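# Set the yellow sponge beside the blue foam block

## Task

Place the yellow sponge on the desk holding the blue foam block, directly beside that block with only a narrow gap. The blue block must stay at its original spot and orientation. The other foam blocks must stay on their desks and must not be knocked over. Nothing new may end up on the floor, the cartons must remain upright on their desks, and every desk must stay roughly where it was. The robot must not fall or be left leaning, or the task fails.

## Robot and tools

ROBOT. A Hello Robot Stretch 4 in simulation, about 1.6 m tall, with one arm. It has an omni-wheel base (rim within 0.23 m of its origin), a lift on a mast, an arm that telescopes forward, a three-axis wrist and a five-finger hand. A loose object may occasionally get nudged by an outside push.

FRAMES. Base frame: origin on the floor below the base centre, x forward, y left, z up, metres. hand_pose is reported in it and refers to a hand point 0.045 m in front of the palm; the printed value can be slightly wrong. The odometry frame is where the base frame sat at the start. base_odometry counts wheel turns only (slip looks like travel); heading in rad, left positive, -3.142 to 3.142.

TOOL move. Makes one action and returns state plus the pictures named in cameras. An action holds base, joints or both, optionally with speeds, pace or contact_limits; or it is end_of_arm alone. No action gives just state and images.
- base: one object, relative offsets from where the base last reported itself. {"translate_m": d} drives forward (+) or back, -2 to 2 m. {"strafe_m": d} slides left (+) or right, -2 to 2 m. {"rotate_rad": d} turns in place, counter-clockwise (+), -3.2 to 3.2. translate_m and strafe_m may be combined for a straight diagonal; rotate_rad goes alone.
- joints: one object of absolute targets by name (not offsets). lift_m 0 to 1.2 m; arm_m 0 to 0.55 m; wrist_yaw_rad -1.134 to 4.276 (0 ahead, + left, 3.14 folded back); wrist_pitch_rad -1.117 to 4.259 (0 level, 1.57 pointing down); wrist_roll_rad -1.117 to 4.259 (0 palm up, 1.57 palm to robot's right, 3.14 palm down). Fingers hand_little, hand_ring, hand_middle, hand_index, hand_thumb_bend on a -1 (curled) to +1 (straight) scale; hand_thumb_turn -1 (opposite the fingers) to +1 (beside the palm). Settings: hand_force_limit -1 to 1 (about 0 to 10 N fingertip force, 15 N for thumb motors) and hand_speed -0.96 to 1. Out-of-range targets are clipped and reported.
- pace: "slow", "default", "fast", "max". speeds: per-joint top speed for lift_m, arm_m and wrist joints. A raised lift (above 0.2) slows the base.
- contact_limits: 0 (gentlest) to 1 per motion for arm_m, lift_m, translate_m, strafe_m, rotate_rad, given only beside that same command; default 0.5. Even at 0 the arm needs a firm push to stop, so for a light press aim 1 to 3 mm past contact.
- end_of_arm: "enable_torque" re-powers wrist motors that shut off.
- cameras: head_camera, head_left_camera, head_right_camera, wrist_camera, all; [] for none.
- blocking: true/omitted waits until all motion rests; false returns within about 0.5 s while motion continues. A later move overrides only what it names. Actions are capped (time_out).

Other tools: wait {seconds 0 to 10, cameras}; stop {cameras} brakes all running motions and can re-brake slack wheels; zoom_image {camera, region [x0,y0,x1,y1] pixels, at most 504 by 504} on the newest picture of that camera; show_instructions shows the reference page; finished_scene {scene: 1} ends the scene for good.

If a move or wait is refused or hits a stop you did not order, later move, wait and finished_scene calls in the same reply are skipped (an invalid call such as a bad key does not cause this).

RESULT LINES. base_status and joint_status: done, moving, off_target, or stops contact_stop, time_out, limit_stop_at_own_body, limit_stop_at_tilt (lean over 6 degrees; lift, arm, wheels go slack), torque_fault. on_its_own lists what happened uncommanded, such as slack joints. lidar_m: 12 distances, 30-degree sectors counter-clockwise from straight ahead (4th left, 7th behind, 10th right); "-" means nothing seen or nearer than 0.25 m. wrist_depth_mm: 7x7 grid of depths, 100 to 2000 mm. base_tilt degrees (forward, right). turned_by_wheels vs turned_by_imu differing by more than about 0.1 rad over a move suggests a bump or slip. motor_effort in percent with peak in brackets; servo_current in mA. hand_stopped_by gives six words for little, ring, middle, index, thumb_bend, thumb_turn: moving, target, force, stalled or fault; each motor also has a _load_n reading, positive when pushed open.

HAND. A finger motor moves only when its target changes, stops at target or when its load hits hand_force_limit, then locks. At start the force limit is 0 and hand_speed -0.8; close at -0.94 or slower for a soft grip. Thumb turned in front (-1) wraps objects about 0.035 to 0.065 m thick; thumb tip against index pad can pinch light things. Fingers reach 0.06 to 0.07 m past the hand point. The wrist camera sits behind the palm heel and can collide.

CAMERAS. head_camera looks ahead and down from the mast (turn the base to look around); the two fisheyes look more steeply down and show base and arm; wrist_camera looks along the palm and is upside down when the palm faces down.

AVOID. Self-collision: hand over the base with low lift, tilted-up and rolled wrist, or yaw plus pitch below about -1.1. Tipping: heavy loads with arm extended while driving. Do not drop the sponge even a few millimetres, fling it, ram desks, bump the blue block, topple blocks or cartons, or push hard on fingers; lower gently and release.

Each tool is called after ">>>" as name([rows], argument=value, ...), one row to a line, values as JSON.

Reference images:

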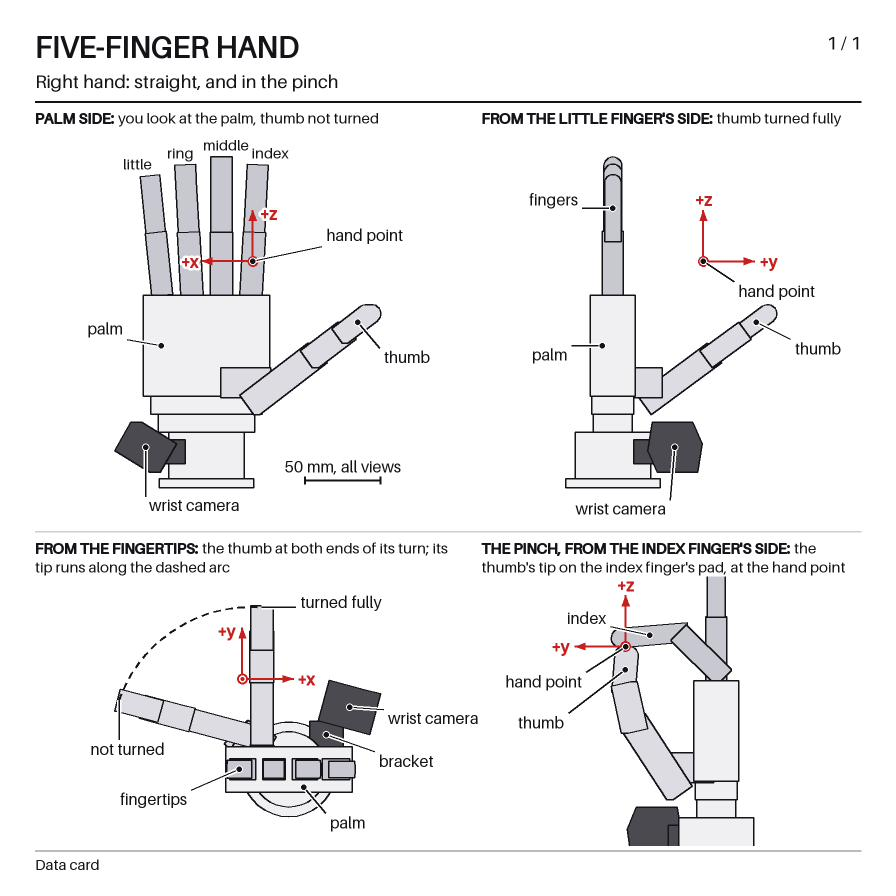

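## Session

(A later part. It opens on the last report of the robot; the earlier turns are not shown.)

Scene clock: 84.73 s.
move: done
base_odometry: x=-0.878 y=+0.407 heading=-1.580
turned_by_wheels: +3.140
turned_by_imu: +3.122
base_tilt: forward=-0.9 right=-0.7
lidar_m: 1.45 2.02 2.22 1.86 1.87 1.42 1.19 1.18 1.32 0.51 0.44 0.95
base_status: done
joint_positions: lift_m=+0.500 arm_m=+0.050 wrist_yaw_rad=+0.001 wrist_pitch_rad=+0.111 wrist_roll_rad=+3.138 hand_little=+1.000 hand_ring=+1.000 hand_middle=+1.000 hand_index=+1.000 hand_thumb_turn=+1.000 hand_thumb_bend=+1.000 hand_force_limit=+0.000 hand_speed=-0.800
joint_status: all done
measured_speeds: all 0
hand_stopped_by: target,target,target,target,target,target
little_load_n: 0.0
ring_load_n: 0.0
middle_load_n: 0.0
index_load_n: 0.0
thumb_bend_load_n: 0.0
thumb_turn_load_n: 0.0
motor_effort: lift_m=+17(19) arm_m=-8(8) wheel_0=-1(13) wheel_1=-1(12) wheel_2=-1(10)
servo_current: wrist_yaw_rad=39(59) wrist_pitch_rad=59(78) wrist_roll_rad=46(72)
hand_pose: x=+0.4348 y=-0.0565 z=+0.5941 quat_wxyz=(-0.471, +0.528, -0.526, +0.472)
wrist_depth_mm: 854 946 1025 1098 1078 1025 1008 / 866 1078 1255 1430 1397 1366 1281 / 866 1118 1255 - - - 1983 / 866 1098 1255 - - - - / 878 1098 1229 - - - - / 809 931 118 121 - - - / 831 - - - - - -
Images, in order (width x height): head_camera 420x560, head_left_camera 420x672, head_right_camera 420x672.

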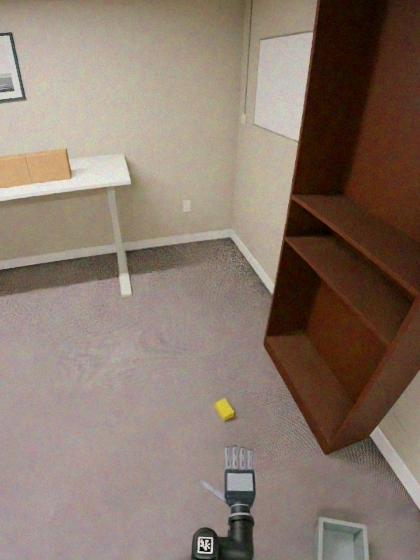

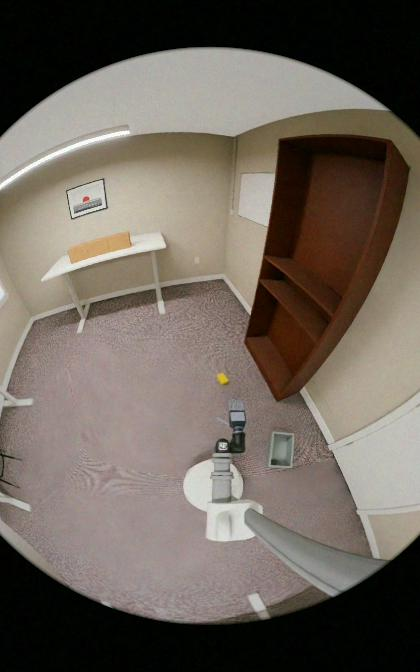

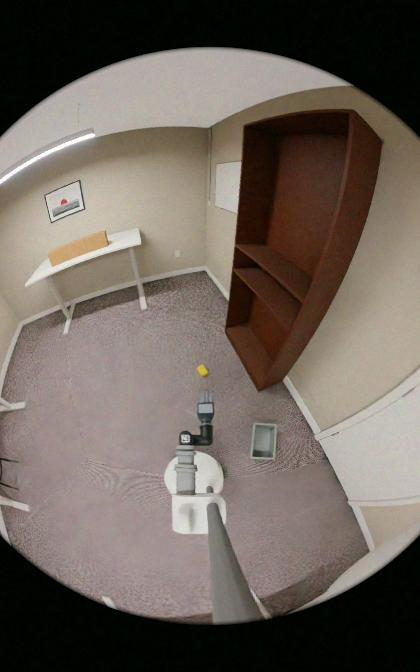

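>>> move(base={"translate_m": 0.54, "strafe_m": 0.66}, joints={"lift_m": 0.4})

>>> move(base={"rotate_rad": -1.05}, joints={"arm_m": 0.25, "wrist_pitch_rad": 0.75, "hand_thumb_turn": -1.0, "hand_speed": 0.0}, cameras=["head_camera", "wrist_camera"])

Scene clock: 90.10 s.
move: done
base_odometry: x=-0.223 y=-0.139 heading=-1.580
turned_by_wheels: +0.000
turned_by_imu: +0.003
base_tilt: forward=-1.2 right=-0.6
lidar_m: 1.29 1.29 1.45 1.41 1.42 1.61 2.38 1.90 1.13 1.12 1.23 1.73
base_status: done
joint_positions: lift_m=+0.400 arm_m=+0.050 wrist_yaw_rad=+0.001 wrist_pitch_rad=+0.111 wrist_roll_rad=+3.138 hand_little=+1.000 hand_ring=+1.000 hand_middle=+1.000 hand_index=+1.000 hand_thumb_turn=+1.000 hand_thumb_bend=+1.000 hand_force_limit=+0.000 hand_speed=-0.800
joint_status: all done
measured_speeds: all 0
hand_stopped_by: target,target,target,target,target,target
little_load_n: 0.0
ring_load_n: 0.0
middle_load_n: 0.0
index_load_n: 0.0
thumb_bend_load_n: 0.0
thumb_turn_load_n: -0.5
motor_effort: lift_m=+17(18) arm_m=-8(8) wheel_0=-1(9) wheel_1=+4(19) wheel_2=-4(11)
servo_current: wrist_yaw_rad=46(52) wrist_pitch_rad=59(78) wrist_roll_rad=33(72)
hand_pose: x=+0.4347 y=-0.0565 z=+0.4941 quat_wxyz=(-0.471, +0.528, -0.526, +0.472)
wrist_depth_mm: 946 960 946 904 891 854 854 / 1229 1255 1255 1205 1160 1138 1078 / 1308 1708 - 1863 1618 1618 1537 / 1308 - - - - 1708 1537 / 1308 - - 213 1756 1708 - / 1255 - 118 121 - - - / - - - - - - -
pictures: none

Scene clock: 91.83 s.
move: done
base_odometry: x=-0.223 y=-0.139 heading=-2.630
turned_by_wheels: -1.050
turned_by_imu: -1.042
base_tilt: forward=-1.1 right=-0.5
lidar_m: 1.23 1.72 1.29 1.28 1.43 1.42 1.37 1.62 1.90 1.89 1.13 1.12
base_status: done
joint_positions: lift_m=+0.400 arm_m=+0.250 wrist_yaw_rad=+0.001 wrist_pitch_rad=+0.749 wrist_roll_rad=+3.138 hand_little=+1.000 hand_ring=+1.000 hand_middle=+1.000 hand_index=+1.000 hand_thumb_turn=-1.000 hand_thumb_bend=+1.000 hand_force_limit=+0.000 hand_speed=+0.000
joint_status: all done
measured_speeds: all 0
hand_stopped_by: target,target,target,target,target,target
little_load_n: 0.0
ring_load_n: 0.0
middle_load_n: 0.0
index_load_n: 0.0
thumb_bend_load_n: 0.0
thumb_turn_load_n: 0.0
motor_effort: lift_m=+17(18) arm_m=+8(13) wheel_0=+2(9) wheel_1=+1(13) wheel_2=+1(9)
servo_current: wrist_yaw_rad=46(52) wrist_pitch_rad=39(78) wrist_roll_rad=59(65)
hand_pose: x=+0.5417 y=-0.0567 z=+0.3837 quat_wxyz=(-0.282, +0.650, -0.647, +0.283)
wrist_depth_mm: 504 496 488 477 473 469 462 / 559 549 549 525 512 517 517 / 647 634 627 615 - 591 591 / 768 750 732 715 - 691 683 / 946 904 854 809 - 831 831 / 1042 1060 118 120 - 1042 1042 / 946 - - - - - 1229
Images, in order (width x height): head_camera 420x560, wrist_camera 616x392.

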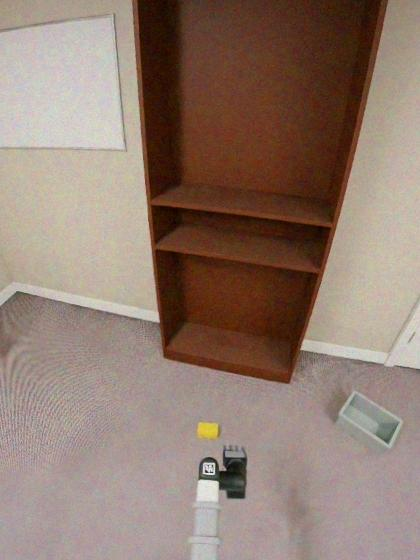

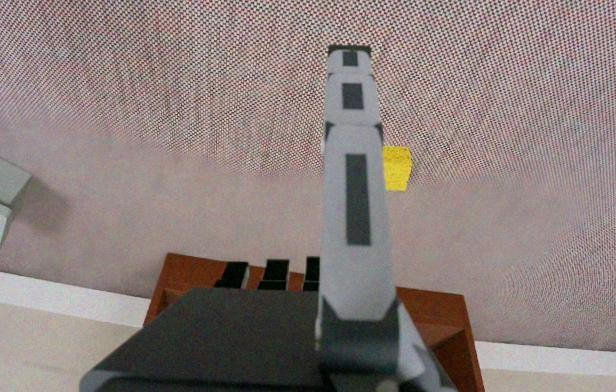

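>>> move(base={"strafe_m": 0.09}, joints={"hand_thumb_turn": 1.0, "lift_m": 0.3}, cameras=["head_camera", "wrist_camera"])

>>> zoom_image(camera="head_camera", region=[150, 390, 270, 520])

Scene clock: 93.87 s.
move: done
base_odometry: x=-0.179 y=-0.218 heading=-2.630
turned_by_wheels: +0.000
turned_by_imu: -0.001
base_tilt: forward=-1.1 right=-0.4
lidar_m: 1.24 1.76 1.22 1.19 1.35 1.38 1.40 1.58 2.00 1.98 1.17 1.17
base_status: done
joint_positions: lift_m=+0.300 arm_m=+0.250 wrist_yaw_rad=+0.001 wrist_pitch_rad=+0.749 wrist_roll_rad=+3.138 hand_little=+1.000 hand_ring=+1.000 hand_middle=+1.000 hand_index=+1.000 hand_thumb_turn=+1.000 hand_thumb_bend=+1.000 hand_force_limit=+0.000 hand_speed=+0.000
joint_status: all done
measured_speeds: all 0
hand_stopped_by: target,target,target,target,target,target
little_load_n: 0.0
ring_load_n: 0.0
middle_load_n: 0.0
index_load_n: 0.0
thumb_bend_load_n: 0.0
thumb_turn_load_n: 0.0
motor_effort: lift_m=+17(18) arm_m=+8(8) wheel_0=-5(15) wheel_1=+4(16) wheel_2=+0(4)
servo_current: wrist_yaw_rad=39(46) wrist_pitch_rad=39(52) wrist_roll_rad=20(59)
hand_pose: x=+0.5417 y=-0.0567 z=+0.2838 quat_wxyz=(-0.282, +0.650, -0.647, +0.283)
wrist_depth_mm: 397 397 394 387 379 373 370 / 445 442 439 433 424 415 407 / 512 512 500 492 488 473 473 / 609 603 580 544 564 554 525 / 750 732 683 647 654 640 - / 976 798 117 121 - - - / 931 - - - - - -
Images, in order (width x height): head_camera 420x560, wrist_camera 616x392.

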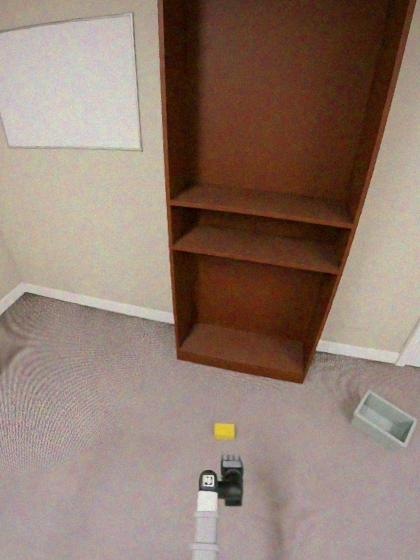

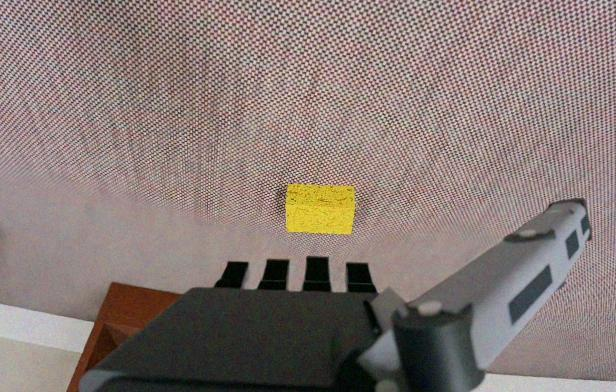

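Scaled by 3.877 from the camera's image (finer frame: 1200x1600).

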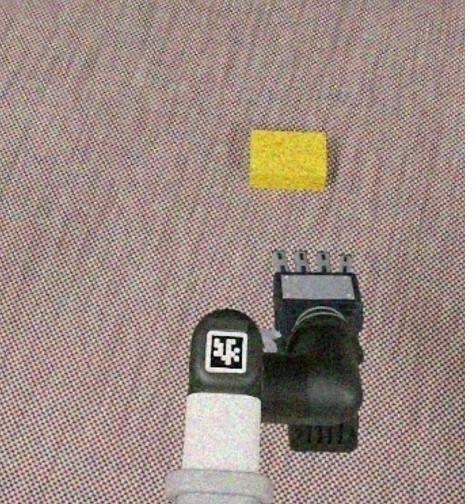

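>>> move(base={"translate_m": 0.2, "strafe_m": 0.005}, joints={"lift_m": 0.16, "hand_thumb_turn": -1.0}, cameras=["head_camera", "wrist_camera"])

>>> zoom_image(camera="head_camera", region=[170, 430, 270, 540])

Scene clock: 97.93 s.
move: done
base_odometry: x=-0.351 y=-0.320 heading=-2.630
turned_by_wheels: +0.000
turned_by_imu: +0.001
base_tilt: forward=-1.3 right=-0.5
lidar_m: 1.05 1.55 1.17 1.16 1.31 1.59 1.84 1.85 2.05 2.02 1.05 1.07
base_status: done
joint_positions: lift_m=+0.160 arm_m=+0.250 wrist_yaw_rad=+0.001 wrist_pitch_rad=+0.749 wrist_roll_rad=+3.138 hand_little=+1.000 hand_ring=+1.000 hand_middle=+1.000 hand_index=+1.000 hand_thumb_turn=-1.000 hand_thumb_bend=+1.000 hand_force_limit=+0.000 hand_speed=+0.000
joint_status: all done
measured_speeds: all 0
hand_stopped_by: target,target,target,target,target,target
little_load_n: 0.0
ring_load_n: 0.0
middle_load_n: 0.0
index_load_n: 0.0
thumb_bend_load_n: 0.0
thumb_turn_load_n: 0.0
motor_effort: lift_m=+17(20) arm_m=+8(8) wheel_0=+1(11) wheel_1=+3(13) wheel_2=-3(15)
servo_current: wrist_yaw_rad=46(59) wrist_pitch_rad=33(59) wrist_roll_rad=39(65)
hand_pose: x=+0.5417 y=-0.0567 z=+0.1437 quat_wxyz=(-0.282, +0.650, -0.647, +0.283)
wrist_depth_mm: 255 254 253 245 242 238 236 / 285 282 281 270 264 265 263 / 329 325 320 304 - 303 301 / 389 382 377 303 - 351 351 / 477 466 442 413 - 421 418 / 564 569 118 120 - 525 525 / 549 - - - - - 661
Images, in order (width x height): head_camera 420x560, wrist_camera 616x392.

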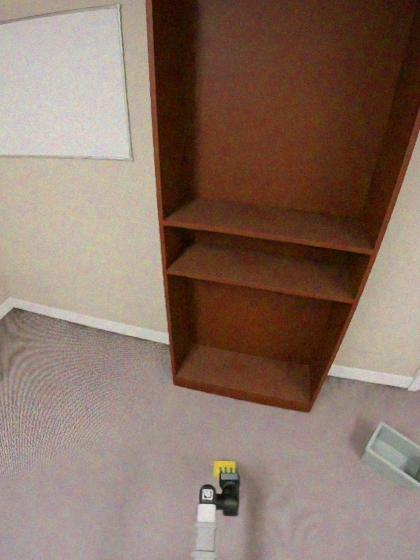

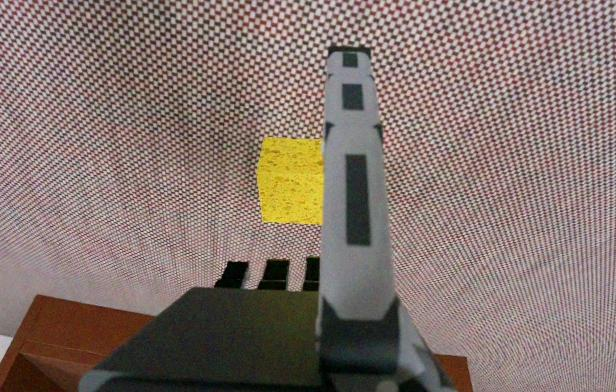

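Scaled by 4.582 from the camera's image (finer frame: 1200x1600).

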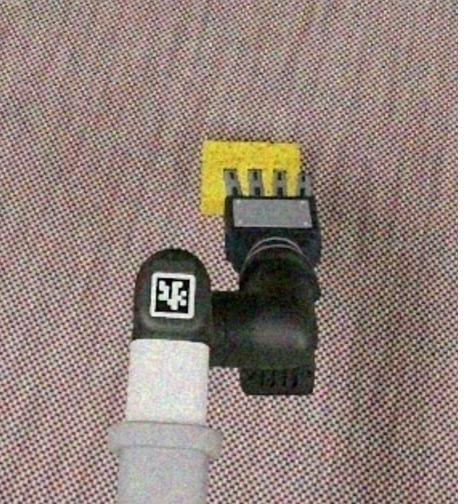

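>>> move(joints={"hand_thumb_turn": 1.0}, cameras=["wrist_camera", "head_right_camera"])

>>> zoom_image(camera="wrist_camera", region=[200, 100, 440, 300])

>>> zoom_image(camera="head_right_camera", region=[150, 370, 270, 500])

Scene clock: 100.60 s.
move: done
base_odometry: x=-0.351 y=-0.320 heading=-2.630
turned_by_wheels: +0.000
turned_by_imu: +0.001
base_tilt: forward=-1.2 right=-0.5
lidar_m: 1.05 1.55 1.16 1.16 1.30 1.60 1.88 1.84 2.04 2.03 1.04 1.07
base_status: not commanded
joint_positions: lift_m=+0.160 arm_m=+0.250 wrist_yaw_rad=+0.001 wrist_pitch_rad=+0.749 wrist_roll_rad=+3.138 hand_little=+1.000 hand_ring=+1.000 hand_middle=+1.000 hand_index=+1.000 hand_thumb_turn=+1.000 hand_thumb_bend=+1.000 hand_force_limit=+0.000 hand_speed=+0.000
joint_status: all done
measured_speeds: all 0
hand_stopped_by: target,target,target,target,target,target
little_load_n: 0.0
ring_load_n: 0.0
middle_load_n: 0.0
index_load_n: 0.0
thumb_bend_load_n: 0.0
thumb_turn_load_n: 0.0
motor_effort: lift_m=+17(17) arm_m=+8(8) wheel_0=+1(2) wheel_1=+3(3) wheel_2=-3(3)
servo_current: wrist_yaw_rad=46(52) wrist_pitch_rad=33(52) wrist_roll_rad=59(65)
hand_pose: x=+0.5417 y=-0.0567 z=+0.1437 quat_wxyz=(-0.282, +0.650, -0.647, +0.283)
wrist_depth_mm: 255 254 252 246 244 238 236 / 285 282 279 277 272 266 263 / 329 325 320 304 306 306 300 / 389 382 377 301 345 357 342 / 480 462 439 413 424 413 - / 569 574 118 121 - - - / 544 - - - - - -
pictures: head_right_camera, wrist_camera
Images, in order (width x height): head_right_camera 420x672, wrist_camera 616x392.

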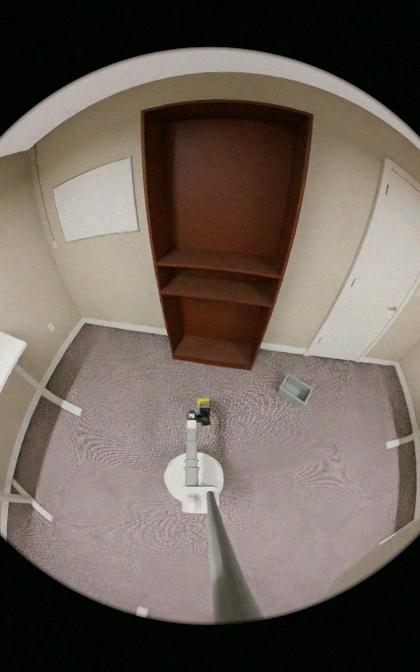

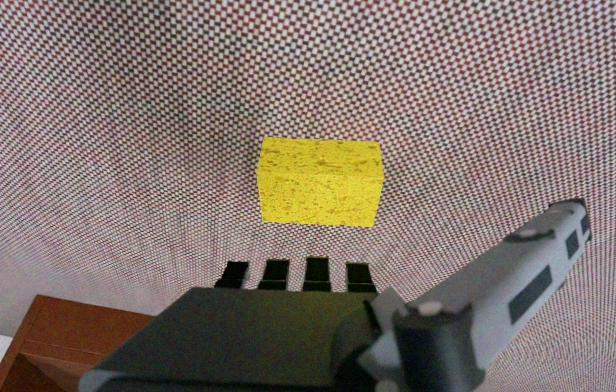

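Scaled by 2.100.

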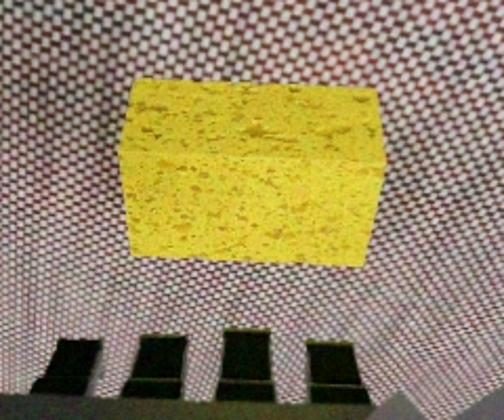

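Scaled by 3.877 from the camera's image (finer frame: 600x960).

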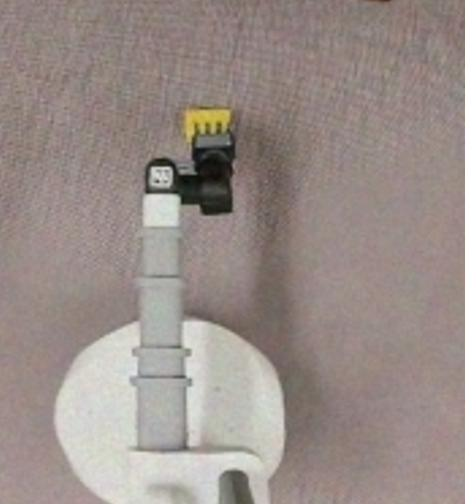

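>>> move(joints={"hand_thumb_turn": -1.0, "arm_m": 0.365})

>>> move(joints={"lift_m": 0.07}, pace="slow", cameras=["head_camera", "wrist_camera", "head_right_camera"])

>>> zoom_image(camera="wrist_camera", region=[200, 40, 440, 300])

Scene clock: 102.77 s.
move: done
base_odometry: x=-0.351 y=-0.320 heading=-2.630
turned_by_wheels: +0.000
turned_by_imu: +0.001
base_tilt: forward=-1.1 right=-0.3
lidar_m: 1.07 1.54 1.16 1.15 1.31 1.59 1.87 1.85 2.02 2.03 1.06 1.05
base_status: not commanded
joint_positions: lift_m=+0.160 arm_m=+0.365 wrist_yaw_rad=+0.001 wrist_pitch_rad=+0.749 wrist_roll_rad=+3.138 hand_little=+1.000 hand_ring=+1.000 hand_middle=+1.000 hand_index=+1.000 hand_thumb_turn=-1.000 hand_thumb_bend=+1.000 hand_force_limit=+0.000 hand_speed=+0.000
joint_status: all done
measured_speeds: all 0
hand_stopped_by: target,target,target,target,target,target
little_load_n: 0.0
ring_load_n: 0.0
middle_load_n: 0.0
index_load_n: 0.0
thumb_bend_load_n: 0.0
thumb_turn_load_n: 0.0
motor_effort: lift_m=+17(18) arm_m=+8(12) wheel_0=+1(2) wheel_1=+3(3) wheel_2=-3(3)
servo_current: wrist_yaw_rad=33(52) wrist_pitch_rad=33(52) wrist_roll_rad=59(72)
hand_pose: x=+0.6567 y=-0.0567 z=+0.1437 quat_wxyz=(-0.282, +0.650, -0.647, +0.283)
wrist_depth_mm: 255 254 247 207 207 237 236 / 285 281 278 221 263 267 263 / 330 324 319 317 - 306 298 / 389 382 377 368 - 353 349 / 480 466 433 410 - 427 418 / 477 504 118 120 - 525 525 / 508 - - - - - 654
pictures: none

Scene clock: 104.40 s.
move: done
base_odometry: x=-0.351 y=-0.320 heading=-2.630
turned_by_wheels: +0.000
turned_by_imu: +0.000
base_tilt: forward=-1.1 right=-0.5
lidar_m: 1.06 1.53 1.17 1.14 1.32 1.59 1.85 1.84 2.03 2.02 1.04 1.07
base_status: not commanded
joint_positions: lift_m=+0.070 arm_m=+0.365 wrist_yaw_rad=+0.001 wrist_pitch_rad=+0.749 wrist_roll_rad=+3.138 hand_little=+1.000 hand_ring=+1.000 hand_middle=+1.000 hand_index=+1.000 hand_thumb_turn=-1.000 hand_thumb_bend=+1.000 hand_force_limit=+0.000 hand_speed=+0.000
joint_status: all done
measured_speeds: all 0
hand_stopped_by: target,target,target,target,target,target
little_load_n: 0.0
ring_load_n: 0.0
middle_load_n: 0.0
index_load_n: 0.0
thumb_bend_load_n: 0.0
thumb_turn_load_n: 0.0
motor_effort: lift_m=+16(19) arm_m=+8(8) wheel_0=+1(2) wheel_1=+3(3) wheel_2=-3(3)
servo_current: wrist_yaw_rad=33(52) wrist_pitch_rad=39(46) wrist_roll_rad=46(65)
hand_pose: x=+0.6567 y=-0.0567 z=+0.0538 quat_wxyz=(-0.282, +0.650, -0.647, +0.283)
wrist_depth_mm: 163 162 161 157 154 153 - / 181 181 169 151 160 170 168 / 211 208 152 146 142 195 192 / 249 244 185 168 - 228 224 / 307 298 281 264 - 271 268 / 397 362 118 120 - 338 338 / 439 - - - - - 424
pictures: head_camera, head_right_camera, wrist_camera
Images, in order (width x height): head_camera 420x560, head_right_camera 420x672, wrist_camera 616x392.

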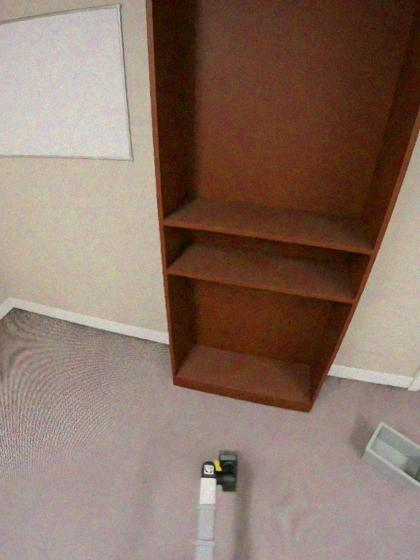

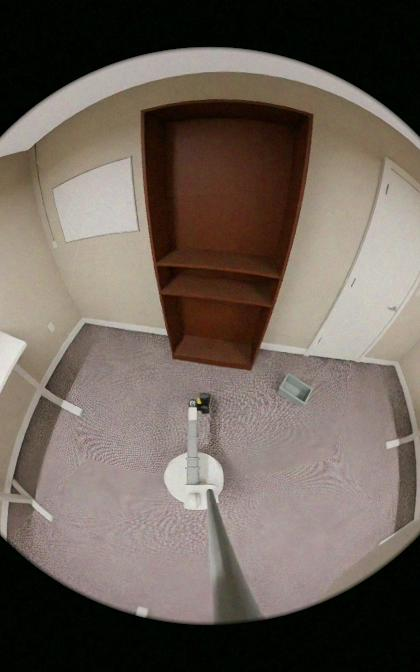

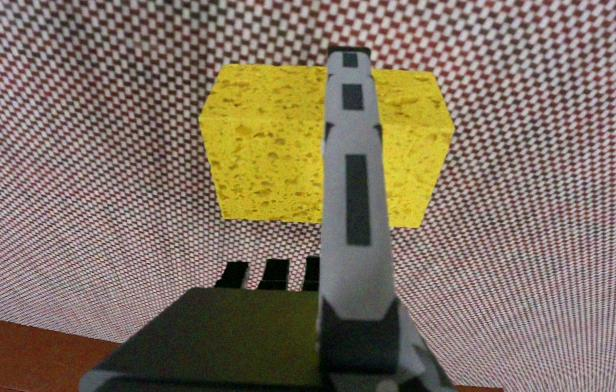

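Scaled by 1.938.

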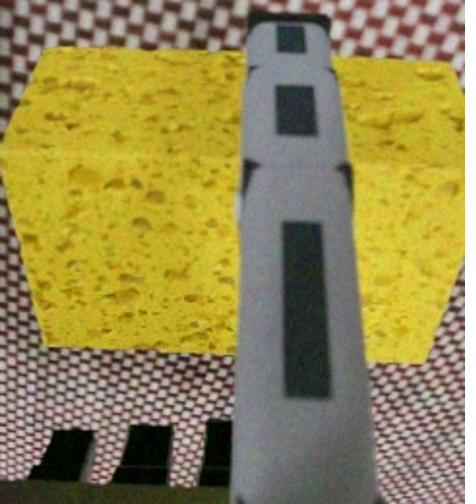

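>>> move(base={"strafe_m": 0.01})

>>> move(joints={"lift_m": 0.046}, pace="slow", cameras=["wrist_camera"])

>>> move(joints={"hand_index": 0.6, "hand_middle": 0.6, "hand_ring": 0.6, "hand_little": 0.6, "hand_speed": -0.8, "hand_force_limit": -0.6}, cameras=["wrist_camera"])

Scene clock: 105.60 s.
move: done
base_odometry: x=-0.346 y=-0.329 heading=-2.630
turned_by_wheels: +0.000
turned_by_imu: -0.001
base_tilt: forward=-1.0 right=-0.6
lidar_m: 1.04 1.54 1.16 1.15 1.29 1.60 1.85 1.83 2.05 2.04 1.05 1.07
base_status: done
joint_positions: lift_m=+0.070 arm_m=+0.365 wrist_yaw_rad=+0.001 wrist_pitch_rad=+0.749 wrist_roll_rad=+3.138 hand_little=+1.000 hand_ring=+1.000 hand_middle=+1.000 hand_index=+1.000 hand_thumb_turn=-1.000 hand_thumb_bend=+1.000 hand_force_limit=+0.000 hand_speed=+0.000
joint_status: not commanded
measured_speeds: all 0
hand_stopped_by: target,target,target,target,target,target
little_load_n: 0.0
ring_load_n: 0.0
middle_load_n: 0.0
index_load_n: 0.0
thumb_bend_load_n: -0.5
thumb_turn_load_n: 0.0
motor_effort: lift_m=+16(17) arm_m=+8(8) wheel_0=+0(13) wheel_1=-1(14) wheel_2=-1(3)
servo_current: wrist_yaw_rad=46(52) wrist_pitch_rad=39(39) wrist_roll_rad=46(65)
hand_pose: x=+0.6567 y=-0.0567 z=+0.0538 quat_wxyz=(-0.282, +0.650, -0.647, +0.283)
wrist_depth_mm: 163 162 161 156 154 153 - / 181 181 167 154 165 170 167 / 211 208 150 146 - 196 193 / 248 244 178 169 - 226 224 / 307 298 279 263 - 271 267 / 397 364 118 120 - 336 336 / 445 - - - - - 427
pictures: none

Scene clock: 106.57 s.
move: done
base_odometry: x=-0.346 y=-0.329 heading=-2.630
turned_by_wheels: +0.000
turned_by_imu: +0.000
base_tilt: forward=-0.9 right=-0.5
lidar_m: 1.06 1.53 1.14 1.14 1.28 1.60 1.86 1.84 2.04 2.02 1.03 1.06
base_status: not commanded
joint_positions: lift_m=+0.046 arm_m=+0.365 wrist_yaw_rad=+0.001 wrist_pitch_rad=+0.749 wrist_roll_rad=+3.138 hand_little=+1.000 hand_ring=+1.000 hand_middle=+1.000 hand_index=+1.000 hand_thumb_turn=-1.000 hand_thumb_bend=+1.000 hand_force_limit=+0.000 hand_speed=+0.000
joint_status: all done
measured_speeds: all 0
hand_stopped_by: target,target,target,target,target,target
little_load_n: 0.0
ring_load_n: 0.0
middle_load_n: -0.5
index_load_n: 0.0
thumb_bend_load_n: 0.0
thumb_turn_load_n: 0.0
motor_effort: lift_m=+17(19) arm_m=+8(8) wheel_0=+0(1) wheel_1=-1(1) wheel_2=-1(1)
servo_current: wrist_yaw_rad=46(52) wrist_pitch_rad=59(59) wrist_roll_rad=46(65)
hand_pose: x=+0.6567 y=-0.0567 z=+0.0298 quat_wxyz=(-0.282, +0.650, -0.647, +0.283)
wrist_depth_mm: 139 135 137 134 131 131 - / 154 153 148 147 144 145 - / 179 176 134 133 132 165 163 / 212 207 137 134 - 193 190 / 259 251 191 160 - 229 228 / 340 312 118 120 - 286 285 / 430 - - - - - 359
Images, in order (width x height): wrist_camera 616x392.

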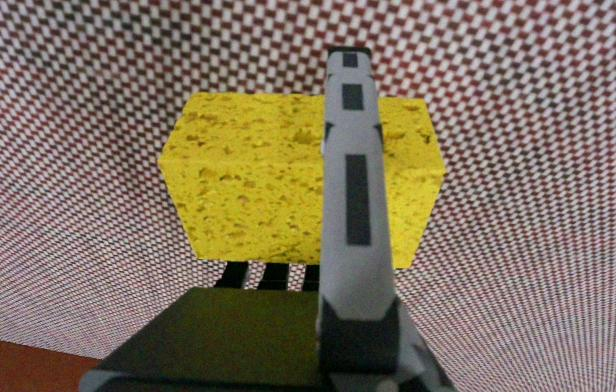

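Scene clock: 107.77 s.
move: off_target
base_odometry: x=-0.346 y=-0.329 heading=-2.630
turned_by_wheels: +0.000
turned_by_imu: +0.000
base_tilt: forward=-1.1 right=-0.5
lidar_m: 1.06 1.54 1.16 1.15 1.30 1.58 1.84 1.85 2.05 2.03 1.06 1.07
base_status: not commanded
joint_positions: lift_m=+0.046 arm_m=+0.365 wrist_yaw_rad=+0.001 wrist_pitch_rad=+0.749 wrist_roll_rad=+3.138 hand_little=+0.600 hand_ring=+0.600 hand_middle=+0.725 hand_index=+0.600 hand_thumb_turn=-1.000 hand_thumb_bend=+1.000 hand_force_limit=-0.600 hand_speed=-0.800
joint_status: hand_middle off_target (ended at +0.725, target +0.600); the others done
measured_speeds: all 0
hand_stopped_by: target,target,force,target,target,target
little_load_n: 0.0
ring_load_n: 0.0
middle_load_n: 2.0
index_load_n: 0.0
thumb_bend_load_n: 0.0
thumb_turn_load_n: 0.0
motor_effort: lift_m=+17(17) arm_m=+8(8) wheel_0=+0(1) wheel_1=-1(1) wheel_2=-1(2)
servo_current: wrist_yaw_rad=26(46) wrist_pitch_rad=26(59) wrist_roll_rad=39(65)
hand_pose: x=+0.6567 y=-0.0567 z=+0.0298 quat_wxyz=(-0.282, +0.650, -0.647, +0.283)
wrist_depth_mm: 139 136 135 134 132 132 - / 156 154 149 146 145 146 - / 180 177 131 131 131 166 165 / 213 211 139 136 - 195 192 / 263 256 167 162 - 233 230 / 345 317 118 121 - 290 289 / 433 - - - - - 366
Images, in order (width x height): wrist_camera 616x392.

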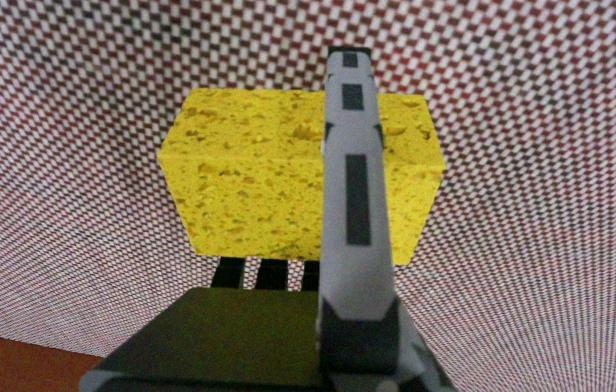

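>>> move(joints={"hand_thumb_bend": 0.2, "hand_speed": -0.85, "hand_force_limit": -0.4}, cameras=["wrist_camera"])

Scene clock: 111.50 s.
move: off_target
base_odometry: x=-0.346 y=-0.329 heading=-2.630
turned_by_wheels: +0.000
turned_by_imu: +0.001
base_tilt: forward=-1.4 right=-0.6
lidar_m: 1.06 1.54 1.15 1.15 1.30 1.59 1.83 1.83 2.04 2.04 1.05 1.07
base_status: not commanded
joint_positions: lift_m=+0.046 arm_m=+0.365 wrist_yaw_rad=+0.001 wrist_pitch_rad=+0.749 wrist_roll_rad=+3.138 hand_little=+0.600 hand_ring=+0.600 hand_middle=+0.725 hand_index=+0.600 hand_thumb_turn=-1.000 hand_thumb_bend=+0.459 hand_force_limit=-0.400 hand_speed=-0.850
joint_status: hand_thumb_bend off_target (ended at +0.459, target +0.200); the others done
measured_speeds: all 0
hand_stopped_by: target,target,force,target,force,target
little_load_n: 0.0
ring_load_n: 0.0
middle_load_n: 1.5
index_load_n: 1.0
thumb_bend_load_n: 4.5
thumb_turn_load_n: 0.0
motor_effort: lift_m=+16(17) arm_m=+8(8) wheel_0=+0(1) wheel_1=-1(1) wheel_2=-1(2)
servo_current: wrist_yaw_rad=33(52) wrist_pitch_rad=20(46) wrist_roll_rad=46(65)
hand_pose: x=+0.6567 y=-0.0567 z=+0.0298 quat_wxyz=(-0.282, +0.650, -0.647, +0.283)
wrist_depth_mm: 139 136 135 136 134 132 - / 156 154 153 148 152 146 - / 180 178 145 140 155 167 165 / 214 211 138 135 132 195 191 / 263 256 165 163 - 232 230 / 342 317 118 120 - 291 289 / 436 - - - - - 364
Images, in order (width x height): wrist_camera 616x392.

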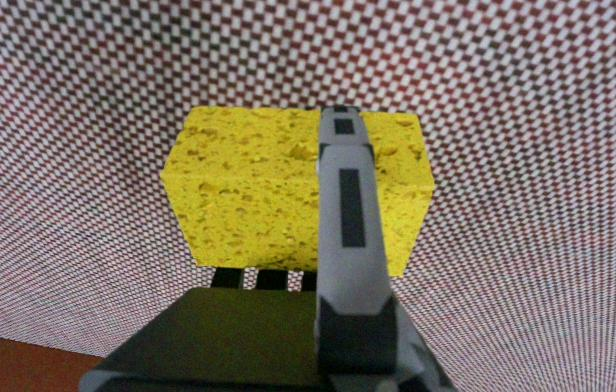

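>>> move(joints={"hand_index": 0.3, "hand_middle": 0.3, "hand_ring": 0.3, "hand_little": 0.3, "hand_speed": -0.9, "hand_force_limit": -0.4}, cameras=["wrist_camera"])

Scene clock: 112.97 s.
move: off_target
base_odometry: x=-0.346 y=-0.329 heading=-2.630
turned_by_wheels: +0.000
turned_by_imu: +0.000
base_tilt: forward=-1.1 right=-0.5
lidar_m: 1.05 1.54 1.16 1.14 1.28 1.60 1.85 1.85 2.04 2.03 1.04 1.07
base_status: not commanded
joint_positions: lift_m=+0.046 arm_m=+0.365 wrist_yaw_rad=+0.001 wrist_pitch_rad=+0.749 wrist_roll_rad=+3.138 hand_little=+0.341 hand_ring=+0.378 hand_middle=+0.568 hand_index=+0.434 hand_thumb_turn=-1.000 hand_thumb_bend=+0.462 hand_force_limit=-0.400 hand_speed=-0.900
joint_status: hand_little off_target (ended at +0.341, target +0.300); hand_ring off_target (ended at +0.378, target +0.300); hand_middle off_target (ended at +0.568, target +0.300); hand_index off_target (ended at +0.434, target +0.300); the others done
measured_speeds: all 0
hand_stopped_by: force,force,force,force,force,target
little_load_n: 3.0
ring_load_n: 1.5
middle_load_n: 2.5
index_load_n: 2.5
thumb_bend_load_n: 14.0
thumb_turn_load_n: 3.5
motor_effort: lift_m=+17(17) arm_m=+8(8) wheel_0=+0(1) wheel_1=-1(1) wheel_2=-1(1)
servo_current: wrist_yaw_rad=46(52) wrist_pitch_rad=39(46) wrist_roll_rad=26(65)
hand_pose: x=+0.6567 y=-0.0567 z=+0.0298 quat_wxyz=(-0.282, +0.650, -0.647, +0.283)
wrist_depth_mm: 140 137 137 138 136 134 - / 157 156 152 150 153 149 147 / 183 181 137 135 138 172 169 / 220 215 139 136 129 202 199 / 272 265 166 162 - 243 242 / 357 329 118 120 - 309 309 / 439 - - - - - 399
Images, in order (width x height): wrist_camera 616x392.

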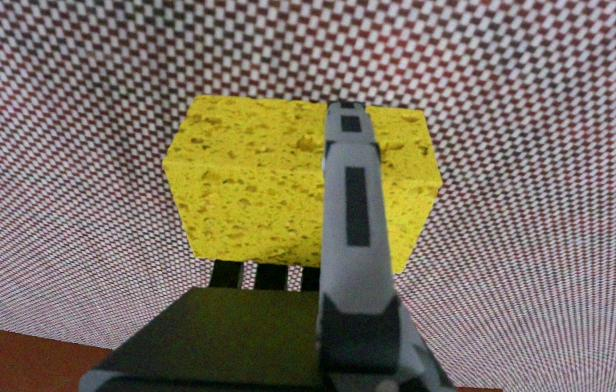

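>>> move(joints={"lift_m": 0.25}, pace="slow", cameras=["wrist_camera", "head_camera"])

Scene clock: 115.47 s.
move: done
base_odometry: x=-0.346 y=-0.329 heading=-2.630
turned_by_wheels: +0.000
turned_by_imu: +0.001
base_tilt: forward=-1.2 right=-0.6
lidar_m: 1.05 1.53 1.15 1.14 1.29 1.60 1.86 1.85 2.04 2.03 1.06 1.06
base_status: not commanded
joint_positions: lift_m=+0.250 arm_m=+0.365 wrist_yaw_rad=+0.001 wrist_pitch_rad=+0.749 wrist_roll_rad=+3.138 hand_little=+0.341 hand_ring=+0.378 hand_middle=+0.568 hand_index=+0.434 hand_thumb_turn=-1.000 hand_thumb_bend=+0.462 hand_force_limit=-0.400 hand_speed=-0.900
joint_status: all done
measured_speeds: all 0
hand_stopped_by: force,force,force,force,force,target
little_load_n: 3.0
ring_load_n: 1.5
middle_load_n: 0.0
index_load_n: 2.5
thumb_bend_load_n: 13.5
thumb_turn_load_n: 3.5
motor_effort: lift_m=+28(33) arm_m=+8(8) wheel_0=+0(1) wheel_1=-1(1) wheel_2=-1(1)
servo_current: wrist_yaw_rad=33(52) wrist_pitch_rad=33(52) wrist_roll_rad=39(65)
hand_pose: x=+0.6567 y=-0.0567 z=+0.2328 quat_wxyz=(-0.282, +0.650, -0.647, +0.283)
wrist_depth_mm: 343 342 342 336 332 324 324 / 382 382 370 364 366 364 357 / 442 439 138 135 138 413 410 / 525 517 139 136 129 480 480 / 535 564 166 163 - 580 574 / 591 544 118 120 - 723 723 / 654 - - - - - 904
pictures: head_camera, wrist_camera
Images, in order (width x height): head_camera 420x560, wrist_camera 616x392.

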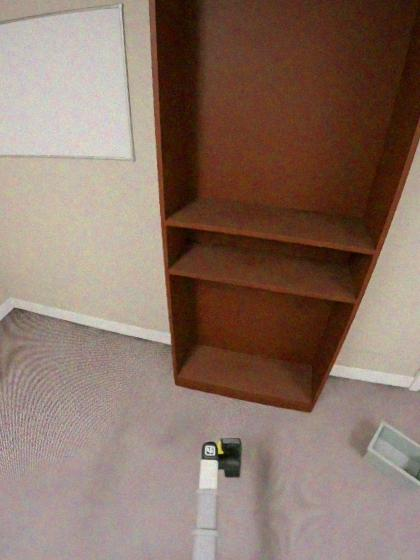

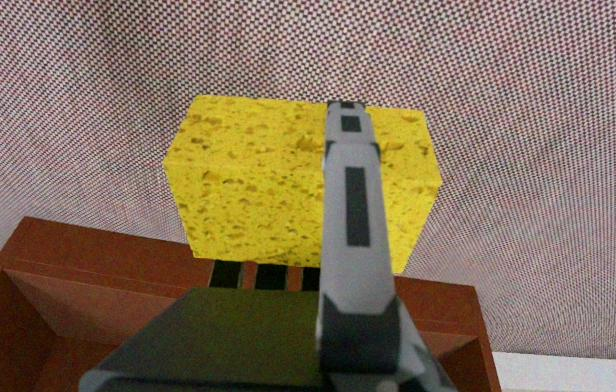

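>>> move(joints={"lift_m": 0.6, "arm_m": 0.15})

>>> move(base={"rotate_rad": -2.644}, pace="slow", cameras=["head_camera", "head_left_camera", "wrist_camera"])

Scene clock: 119.10 s.
move: done
base_odometry: x=-0.346 y=-0.329 heading=-2.630
turned_by_wheels: +0.000
turned_by_imu: +0.001
base_tilt: forward=-1.1 right=-0.5
lidar_m: 1.06 1.54 1.16 1.14 1.29 1.59 1.85 1.84 2.05 2.03 1.06 1.07
base_status: not commanded
joint_positions: lift_m=+0.600 arm_m=+0.150 wrist_yaw_rad=+0.001 wrist_pitch_rad=+0.749 wrist_roll_rad=+3.138 hand_little=+0.341 hand_ring=+0.378 hand_middle=+0.568 hand_index=+0.434 hand_thumb_turn=-1.000 hand_thumb_bend=+0.462 hand_force_limit=-0.400 hand_speed=-0.900
joint_status: all done
measured_speeds: all 0
hand_stopped_by: force,force,force,force,force,target
little_load_n: 3.0
ring_load_n: 1.5
middle_load_n: 0.0
index_load_n: 2.5
thumb_bend_load_n: 13.5
thumb_turn_load_n: 3.5
motor_effort: lift_m=+28(32) arm_m=-8(14) wheel_0=+0(1) wheel_1=-1(1) wheel_2=-1(1)
servo_current: wrist_yaw_rad=39(52) wrist_pitch_rad=39(52) wrist_roll_rad=33(72)
hand_pose: x=+0.4425 y=-0.0567 z=+0.5828 quat_wxyz=(-0.282, +0.650, -0.647, +0.283)
wrist_depth_mm: 691 699 691 699 676 661 647 / 778 778 750 741 741 732 732 / 904 904 137 135 138 831 831 / 1060 976 139 136 129 976 976 / 1098 1008 166 163 - 1182 1160 / 976 842 118 121 - 1255 1281 / 878 - - - - - 1160
pictures: none

Scene clock: 123.03 s.
move: done
base_odometry: x=-0.346 y=-0.329 heading=+1.010
turned_by_wheels: -2.643
turned_by_imu: -2.625
base_tilt: forward=-0.9 right=-0.4
lidar_m: 1.79 2.03 2.03 1.07 1.06 1.05 1.55 1.18 1.15 1.28 1.60 1.56
base_status: done
joint_positions: lift_m=+0.600 arm_m=+0.150 wrist_yaw_rad=+0.001 wrist_pitch_rad=+0.749 wrist_roll_rad=+3.138 hand_little=+0.341 hand_ring=+0.378 hand_middle=+0.568 hand_index=+0.434 hand_thumb_turn=-1.000 hand_thumb_bend=+0.462 hand_force_limit=-0.400 hand_speed=-0.900
joint_status: not commanded
measured_speeds: all 0
hand_stopped_by: force,force,force,force,force,target
little_load_n: 3.0
ring_load_n: 1.5
middle_load_n: 0.0
index_load_n: 2.0
thumb_bend_load_n: 14.0
thumb_turn_load_n: 3.0
motor_effort: lift_m=+27(28) arm_m=-8(8) wheel_0=+3(11) wheel_1=+3(10) wheel_2=+3(10)
servo_current: wrist_yaw_rad=39(52) wrist_pitch_rad=20(52) wrist_roll_rad=33(65)
hand_pose: x=+0.4425 y=-0.0567 z=+0.5828 quat_wxyz=(-0.282, +0.650, -0.647, +0.283)
wrist_depth_mm: 699 699 699 683 668 654 654 / 778 788 750 732 741 732 723 / 904 904 137 135 137 831 831 / 1060 1060 139 136 129 991 976 / 1308 1281 166 163 - 1182 1160 / 1576 1576 118 120 - 1464 1430 / - - - - - - 1808
Images, in order (width x height): head_camera 420x560, head_left_camera 420x672, wrist_camera 616x392.

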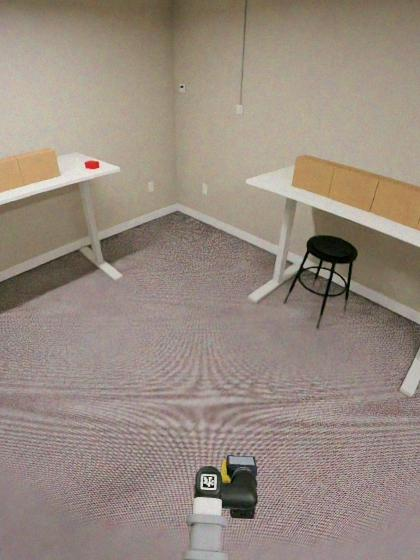

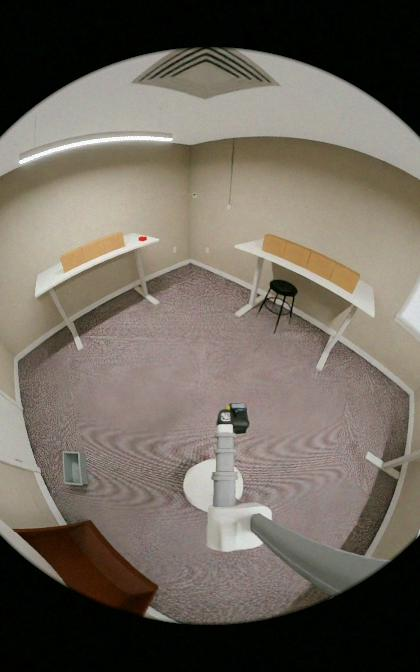

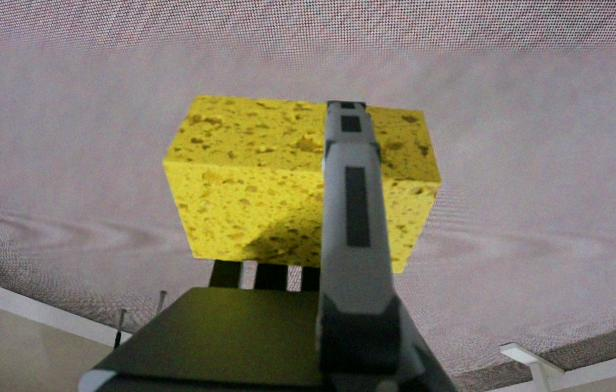

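>>> move(base={"translate_m": 0.55, "strafe_m": 1.557}, joints={"lift_m": 1.15}, cameras=["head_camera", "head_left_camera", "wrist_camera"])

Scene clock: 130.30 s.
move: done
base_odometry: x=-1.372 y=+0.966 heading=+1.010
turned_by_wheels: +0.000
turned_by_imu: +0.003
base_tilt: forward=-1.1 right=-0.4
lidar_m: 0.63 0.59 1.31 0.93 0.71 0.74 0.84 0.63 2.72 2.66 2.25 1.23
base_status: done
joint_positions: lift_m=+1.150 arm_m=+0.150 wrist_yaw_rad=+0.001 wrist_pitch_rad=+0.749 wrist_roll_rad=+3.138 hand_little=+0.341 hand_ring=+0.378 hand_middle=+0.568 hand_index=+0.434 hand_thumb_turn=-1.000 hand_thumb_bend=+0.462 hand_force_limit=-0.400 hand_speed=-0.900
joint_status: all done
measured_speeds: all 0
hand_stopped_by: force,force,force,force,force,target
little_load_n: 3.0
ring_load_n: 1.5
middle_load_n: 0.0
index_load_n: 2.5
thumb_bend_load_n: 13.5
thumb_turn_load_n: 3.5
motor_effort: lift_m=+28(32) arm_m=-8(8) wheel_0=-3(16) wheel_1=+2(17) wheel_2=+0(5)
servo_current: wrist_yaw_rad=39(59) wrist_pitch_rad=33(59) wrist_roll_rad=33(72)
hand_pose: x=+0.4425 y=-0.0567 z=+1.1328 quat_wxyz=(-0.282, +0.650, -0.647, +0.283)
wrist_depth_mm: 1255 1255 1229 1229 1205 1160 1160 / 1397 1397 1308 1336 1336 1308 1255 / 1576 1661 137 135 138 - - / 1983 1921 140 136 129 - - / - - 166 162 - - - / - - 118 120 - - - / - - - - - - -
Images, in order (width x height): head_camera 420x560, head_left_camera 420x672, wrist_camera 616x392.

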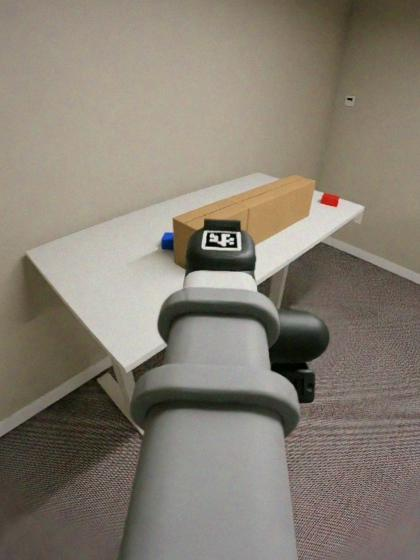

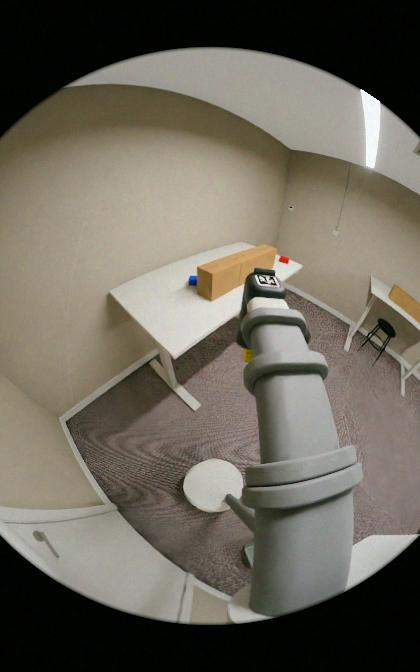

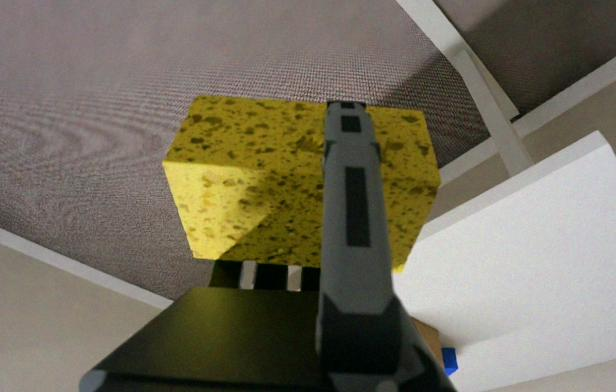

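>>> move(base={"translate_m": 0.305, "strafe_m": 0.397}, joints={"arm_m": 0.3}, cameras=["head_camera", "head_left_camera", "wrist_camera"])

Scene clock: 133.80 s.
move: done
base_odometry: x=-1.545 y=+1.435 heading=+1.010
turned_by_wheels: +0.000
turned_by_imu: +0.000
base_tilt: forward=-1.1 right=-0.7
lidar_m: 0.32 0.56 0.81 0.90 0.74 0.71 0.80 1.05 1.14 2.70 2.42 0.28
base_status: done
joint_positions: lift_m=+1.150 arm_m=+0.300 wrist_yaw_rad=+0.001 wrist_pitch_rad=+0.749 wrist_roll_rad=+3.138 hand_little=+0.341 hand_ring=+0.378 hand_middle=+0.568 hand_index=+0.434 hand_thumb_turn=-1.000 hand_thumb_bend=+0.462 hand_force_limit=-0.400 hand_speed=-0.900
joint_status: all done
measured_speeds: all 0
hand_stopped_by: force,force,force,force,force,target
little_load_n: 3.0
ring_load_n: 1.5
middle_load_n: 0.0
index_load_n: 2.5
thumb_bend_load_n: 13.5
thumb_turn_load_n: 3.0
motor_effort: lift_m=+27(28) arm_m=+8(12) wheel_0=-1(11) wheel_1=+3(18) wheel_2=-2(12)
servo_current: wrist_yaw_rad=39(52) wrist_pitch_rad=33(52) wrist_roll_rad=33(72)
hand_pose: x=+0.5917 y=-0.0567 z=+1.1328 quat_wxyz=(-0.282, +0.650, -0.647, +0.283)
wrist_depth_mm: - - - - - - - / 304 - - - - - - / 282 330 137 135 138 - - / 260 300 139 136 129 - - / 243 272 164 162 - - - / 274 - 118 120 - 549 500 / 375 - - - - - 466
Images, in order (width x height): head_camera 420x560, head_left_camera 420x672, wrist_camera 616x392.

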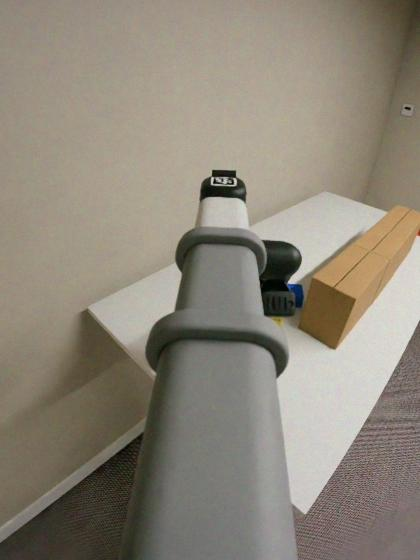

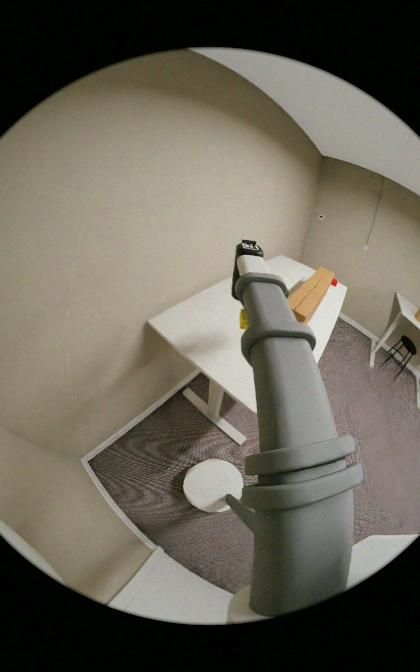

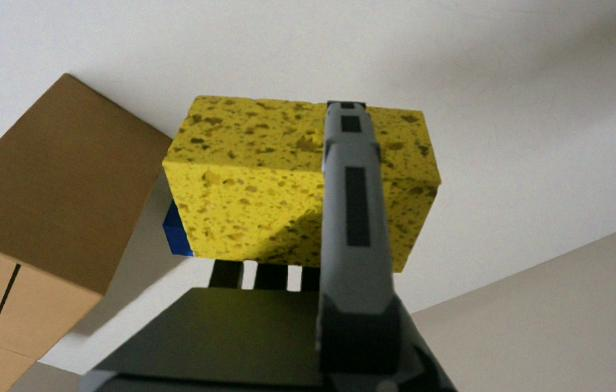

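>>> zoom_image(camera="wrist_camera", region=[0, 150, 250, 350])

>>> zoom_image(camera="head_camera", region=[200, 220, 380, 380])

Scaled by 2.016.

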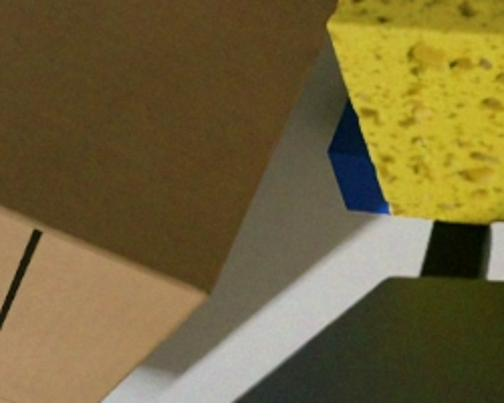

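Scaled by 2.800 from the camera's image (finer frame: 1200x1600).

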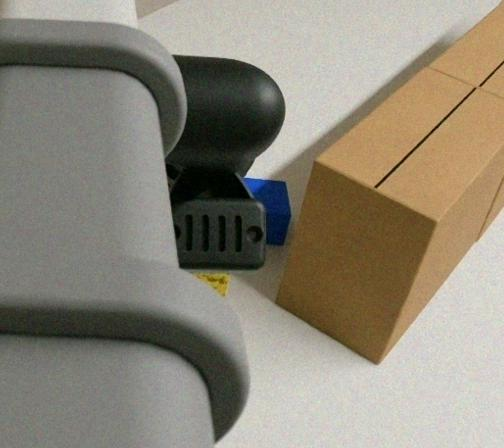

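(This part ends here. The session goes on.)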